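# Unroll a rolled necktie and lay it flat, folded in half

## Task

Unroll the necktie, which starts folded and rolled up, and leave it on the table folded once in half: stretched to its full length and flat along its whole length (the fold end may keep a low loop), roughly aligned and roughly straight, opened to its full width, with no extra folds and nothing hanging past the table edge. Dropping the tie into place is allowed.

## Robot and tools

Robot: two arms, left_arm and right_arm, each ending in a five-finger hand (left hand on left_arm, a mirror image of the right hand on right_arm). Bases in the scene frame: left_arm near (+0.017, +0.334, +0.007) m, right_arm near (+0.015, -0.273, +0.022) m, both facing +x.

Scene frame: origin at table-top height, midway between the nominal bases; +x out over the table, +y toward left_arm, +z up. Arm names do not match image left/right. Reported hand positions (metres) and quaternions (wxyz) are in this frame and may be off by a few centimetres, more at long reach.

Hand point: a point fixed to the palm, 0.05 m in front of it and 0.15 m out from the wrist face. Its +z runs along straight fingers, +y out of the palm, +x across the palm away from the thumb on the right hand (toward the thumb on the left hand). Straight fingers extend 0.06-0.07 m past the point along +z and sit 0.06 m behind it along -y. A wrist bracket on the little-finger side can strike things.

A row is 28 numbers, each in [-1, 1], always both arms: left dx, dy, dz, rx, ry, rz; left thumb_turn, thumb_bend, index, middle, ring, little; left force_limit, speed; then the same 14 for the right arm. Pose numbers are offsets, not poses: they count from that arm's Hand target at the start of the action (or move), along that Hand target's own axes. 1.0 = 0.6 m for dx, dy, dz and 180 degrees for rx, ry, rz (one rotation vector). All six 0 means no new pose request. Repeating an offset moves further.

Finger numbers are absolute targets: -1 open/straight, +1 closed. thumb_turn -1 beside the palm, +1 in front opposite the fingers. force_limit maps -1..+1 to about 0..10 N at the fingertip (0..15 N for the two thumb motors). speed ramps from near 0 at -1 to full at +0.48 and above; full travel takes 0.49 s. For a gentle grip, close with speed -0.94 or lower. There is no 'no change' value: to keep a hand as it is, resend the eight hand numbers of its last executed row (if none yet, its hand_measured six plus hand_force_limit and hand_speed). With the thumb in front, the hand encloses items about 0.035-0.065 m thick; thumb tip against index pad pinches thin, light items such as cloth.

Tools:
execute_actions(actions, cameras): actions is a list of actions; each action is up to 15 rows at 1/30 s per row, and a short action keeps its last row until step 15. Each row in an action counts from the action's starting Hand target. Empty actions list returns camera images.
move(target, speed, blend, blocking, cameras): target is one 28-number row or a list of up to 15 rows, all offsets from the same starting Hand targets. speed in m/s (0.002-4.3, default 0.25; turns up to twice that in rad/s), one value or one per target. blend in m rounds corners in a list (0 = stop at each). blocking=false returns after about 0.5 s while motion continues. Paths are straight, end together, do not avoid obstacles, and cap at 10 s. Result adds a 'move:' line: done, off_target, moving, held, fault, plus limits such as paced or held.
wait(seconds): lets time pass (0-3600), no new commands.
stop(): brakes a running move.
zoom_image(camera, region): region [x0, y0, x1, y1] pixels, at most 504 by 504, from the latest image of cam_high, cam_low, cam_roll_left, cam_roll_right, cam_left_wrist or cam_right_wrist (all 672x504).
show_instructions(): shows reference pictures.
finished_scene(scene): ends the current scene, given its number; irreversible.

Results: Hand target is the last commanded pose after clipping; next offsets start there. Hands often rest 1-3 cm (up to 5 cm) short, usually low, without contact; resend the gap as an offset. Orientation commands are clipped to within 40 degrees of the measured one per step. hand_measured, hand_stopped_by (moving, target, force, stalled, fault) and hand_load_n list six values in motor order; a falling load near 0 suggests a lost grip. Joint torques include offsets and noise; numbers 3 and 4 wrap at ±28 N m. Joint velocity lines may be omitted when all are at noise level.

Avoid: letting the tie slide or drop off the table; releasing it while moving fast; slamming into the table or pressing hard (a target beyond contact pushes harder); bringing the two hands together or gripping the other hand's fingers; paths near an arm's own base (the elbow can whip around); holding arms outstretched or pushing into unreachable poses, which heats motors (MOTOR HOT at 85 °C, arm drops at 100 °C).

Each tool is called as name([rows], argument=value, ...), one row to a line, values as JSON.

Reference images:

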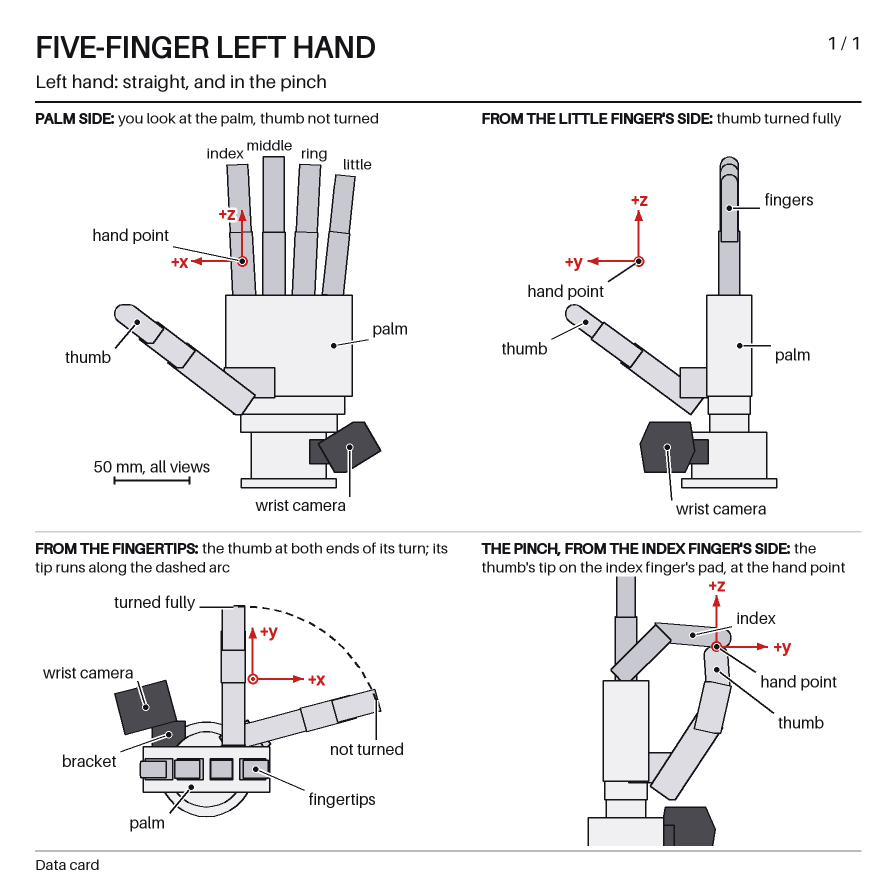

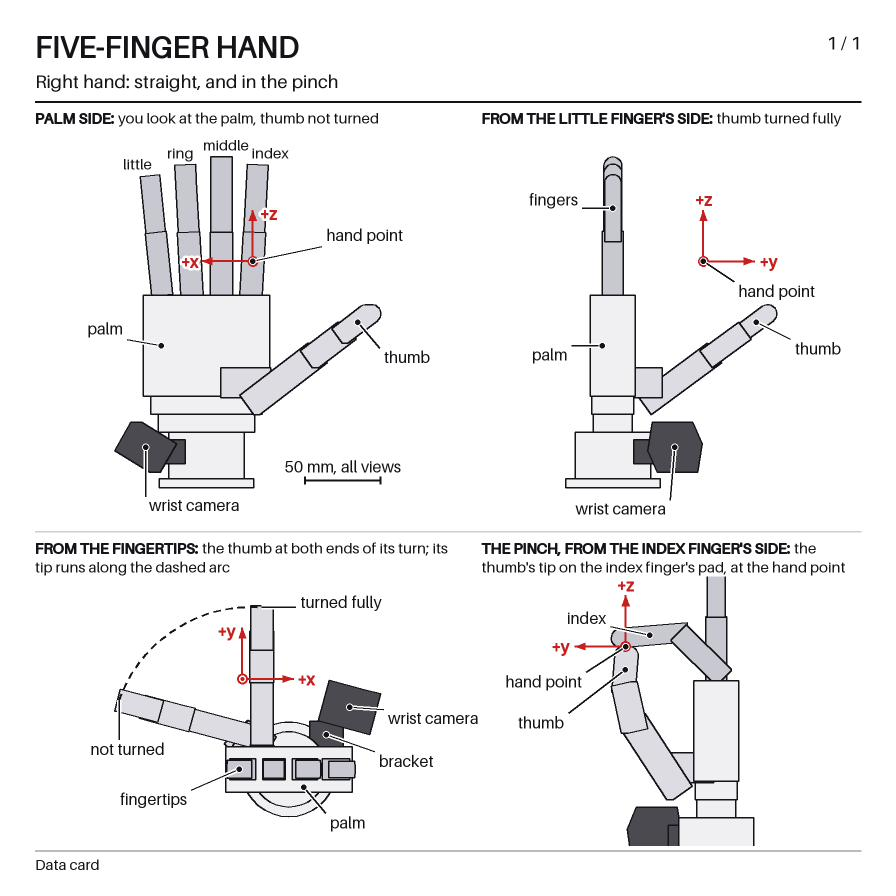

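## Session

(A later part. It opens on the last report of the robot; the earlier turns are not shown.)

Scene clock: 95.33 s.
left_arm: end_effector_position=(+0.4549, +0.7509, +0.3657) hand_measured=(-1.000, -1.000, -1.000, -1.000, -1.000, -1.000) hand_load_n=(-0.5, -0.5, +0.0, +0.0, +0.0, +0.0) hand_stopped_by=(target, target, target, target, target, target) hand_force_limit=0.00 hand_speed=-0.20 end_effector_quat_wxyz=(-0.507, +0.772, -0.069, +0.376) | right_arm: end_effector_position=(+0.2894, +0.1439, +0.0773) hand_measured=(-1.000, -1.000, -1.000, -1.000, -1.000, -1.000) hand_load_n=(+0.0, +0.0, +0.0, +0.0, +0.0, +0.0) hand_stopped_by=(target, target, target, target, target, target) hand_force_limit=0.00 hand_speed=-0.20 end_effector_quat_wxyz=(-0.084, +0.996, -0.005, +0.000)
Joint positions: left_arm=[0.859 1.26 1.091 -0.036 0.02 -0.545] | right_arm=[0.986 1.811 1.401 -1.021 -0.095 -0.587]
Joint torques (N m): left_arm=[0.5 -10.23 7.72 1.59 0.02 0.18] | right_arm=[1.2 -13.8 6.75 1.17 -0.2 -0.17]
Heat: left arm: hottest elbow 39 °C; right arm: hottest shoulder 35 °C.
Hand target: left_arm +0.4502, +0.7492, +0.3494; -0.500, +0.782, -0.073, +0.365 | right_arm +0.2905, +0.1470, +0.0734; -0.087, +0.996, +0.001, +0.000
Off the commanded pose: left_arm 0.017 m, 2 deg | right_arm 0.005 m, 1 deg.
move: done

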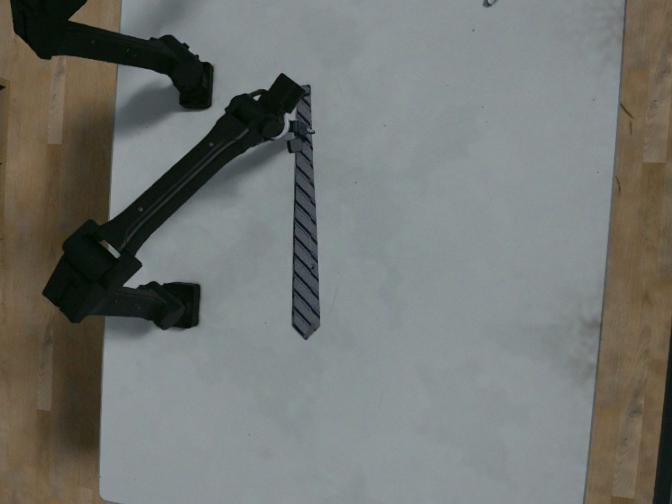

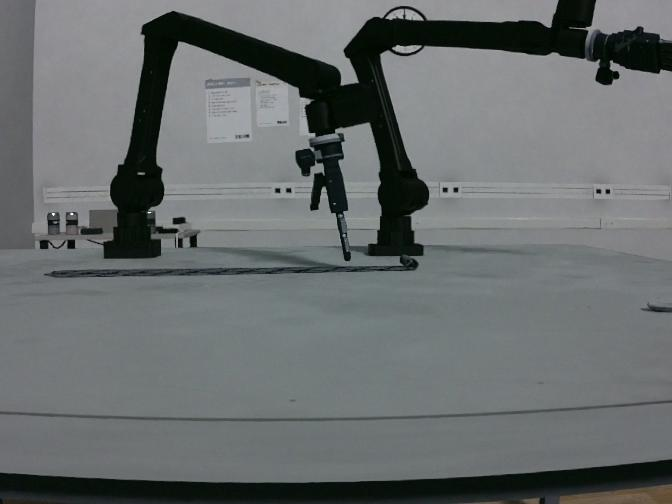

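move([
  [0,0,0,0,0,0,-1,-1,-1,-1,-1,-1,0,-0.2,0,-0.253,0.052,0,0,0,-1,-1,-1,-1,-1,-1,0,-0.2],
], speed=0.07, cameras=["cam_high","cam_roll_left","cam_right_wrist"])

zoom_image(camera="cam_roll_left", region=[260, 180, 500, 290])

Scene clock: 102.13 s.
left_arm: end_effector_position=(+0.4549, +0.7509, +0.3657) hand_measured=(-1.000, -1.000, -1.000, -1.000, -1.000, -1.000) hand_load_n=(-0.5, +0.0, +0.0, +0.0, +0.0, +0.0) hand_stopped_by=(target, target, target, target, target, target) hand_force_limit=0.00 hand_speed=-0.20 end_effector_quat_wxyz=(-0.507, +0.772, -0.069, +0.376) | right_arm: end_effector_position=(+0.2896, +0.2911, +0.0704) hand_measured=(-1.000, -1.000, -1.000, -1.000, -1.000, -1.000) hand_load_n=(+0.0, +0.0, +0.0, +0.0, +0.0, +0.0) hand_stopped_by=(target, target, target, target, target, target) hand_force_limit=0.00 hand_speed=-0.20 end_effector_quat_wxyz=(-0.087, +0.996, +0.003, -0.002)
Joint positions: left_arm=[0.859 1.26 1.091 -0.036 0.02 -0.545] | right_arm=[1.111 2.137 1.898 -1.178 -0.083 -0.477]
Joint torques (N m): left_arm=[0.56 -10.17 7.73 1.61 0.02 0.19] | right_arm=[1.67 -17.14 10.39 0.18 0.09 0.05]
Heat: left arm: hottest shoulder 38 °C; right arm: hottest shoulder 35 °C.
Hand target: left_arm +0.4502, +0.7492, +0.3494; -0.500, +0.782, -0.073, +0.365 | right_arm +0.2903, +0.3019, +0.0690; -0.087, +0.996, +0.001, +0.000
Off the commanded pose: left_arm 0.017 m, 2 deg | right_arm 0.011 m, 0 deg.
move: off_target (right_arm)
cam_right_wrist: T_world_to_cam=[[0.27251, -0.93953, -0.20743, 0.21246], [-0.80372, -0.34081, 0.48773, 0.29092], [-0.52893, 0.03381, -0.84799, 0.32028]] pos_world=[0.34533, 0.28793, 0.17378]

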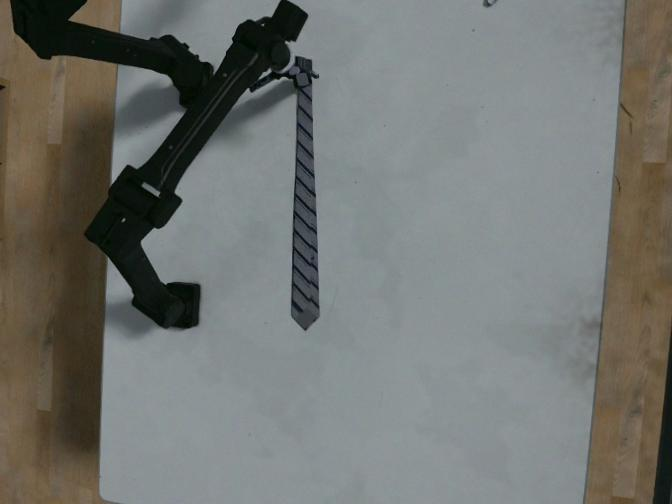

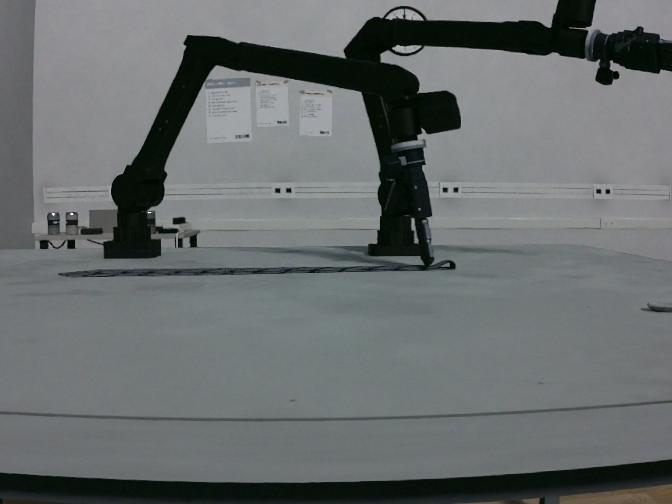

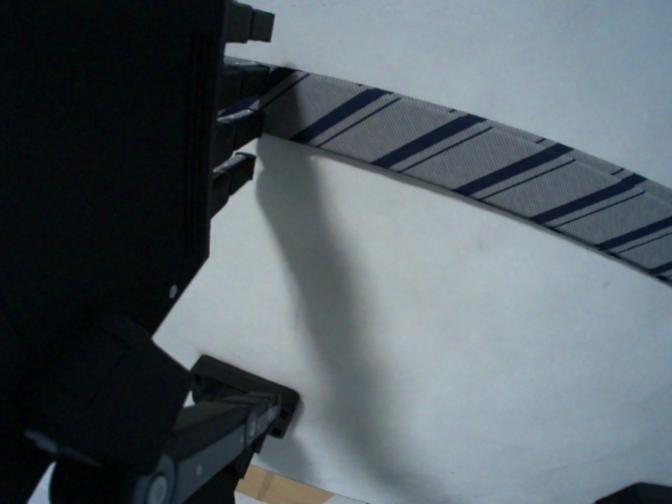

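Scaled by 2.100 from the camera's image (finer frame: 960x720).

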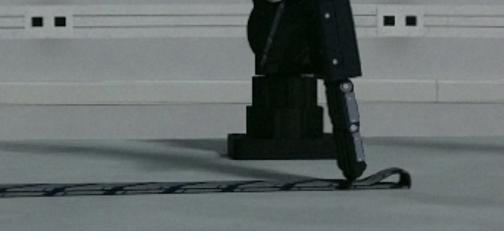

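move([
  [0,0,0,0,0,0,-1,-1,-1,-1,-1,-1,0,-0.2,0,-0.029,-0.164,0,0,0,-1,-1,-1,-1,-1,-1,0,-0.2],
  [0,0,0,0,0,0,-1,-1,-1,-1,-1,-1,0,-0.2,-0.167,0.277,-0.353,0,0,0,-1,-1,-1,-1,-1,-1,0,-0.2],
], speed=[0.1,0.3], cameras=["cam_high","cam_roll_left"])

zoom_image(camera="cam_roll_left", region=[260, 180, 500, 290])

zoom_image(camera="cam_high", region=[220, 40, 380, 340])

Scene clock: 109.87 s.
left_arm: end_effector_position=(+0.4549, +0.7509, +0.3657) hand_measured=(-1.000, -1.000, -1.000, -1.000, -1.000, -1.000) hand_load_n=(-0.5, +0.0, +0.0, +0.0, +0.0, +0.0) hand_stopped_by=(target, target, target, target, target, target) hand_force_limit=0.00 hand_speed=-0.20 end_effector_quat_wxyz=(-0.507, +0.772, -0.069, +0.376) | right_arm: end_effector_position=(+0.1913, +0.1013, +0.2535) hand_measured=(-1.000, -1.000, -1.000, -1.000, -1.000, -1.000) hand_load_n=(+0.0, +0.0, +0.0, +0.0, +0.0, +0.0) hand_stopped_by=(target, target, target, target, target, target) hand_force_limit=0.00 hand_speed=-0.20 end_effector_quat_wxyz=(-0.096, +0.995, +0.003, +0.003)
Joint positions: left_arm=[0.859 1.26 1.091 -0.036 0.02 -0.545] | right_arm=[1.111 1.472 1.452 -1.377 -0.083 -0.477]
Joint torques (N m): left_arm=[0.44 -10.17 7.71 1.59 0.02 0.19] | right_arm=[1.32 -9.64 7.39 0.47 0.07 -0.02]
Heat: left arm: hottest elbow 38 °C; right arm: hottest shoulder 35 °C.
Hand target: left_arm +0.4502, +0.7492, +0.3494; -0.500, +0.782, -0.073, +0.365 | right_arm +0.1903, +0.1011, +0.2486; -0.087, +0.996, +0.001, +0.000
Off the commanded pose: left_arm 0.017 m, 2 deg | right_arm 0.005 m, 1 deg.
move: done

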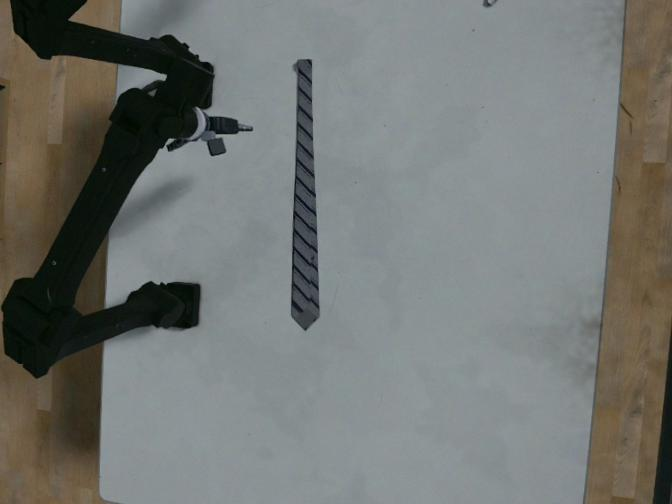

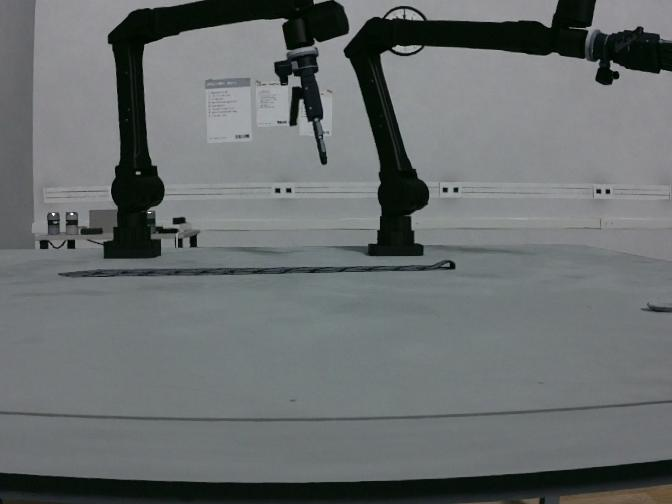

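Scaled by 2.100 from the camera's image (finer frame: 960x720).

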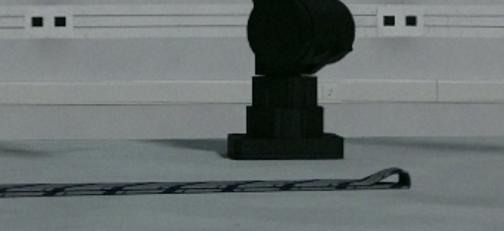

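Scaled by 1.680 from the camera's image (finer frame: 960x720).

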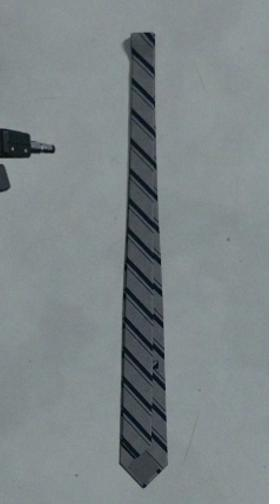

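Same state as scene 1's accepted result.

finished_scene(scene=2)

The scene is finished: the task was done.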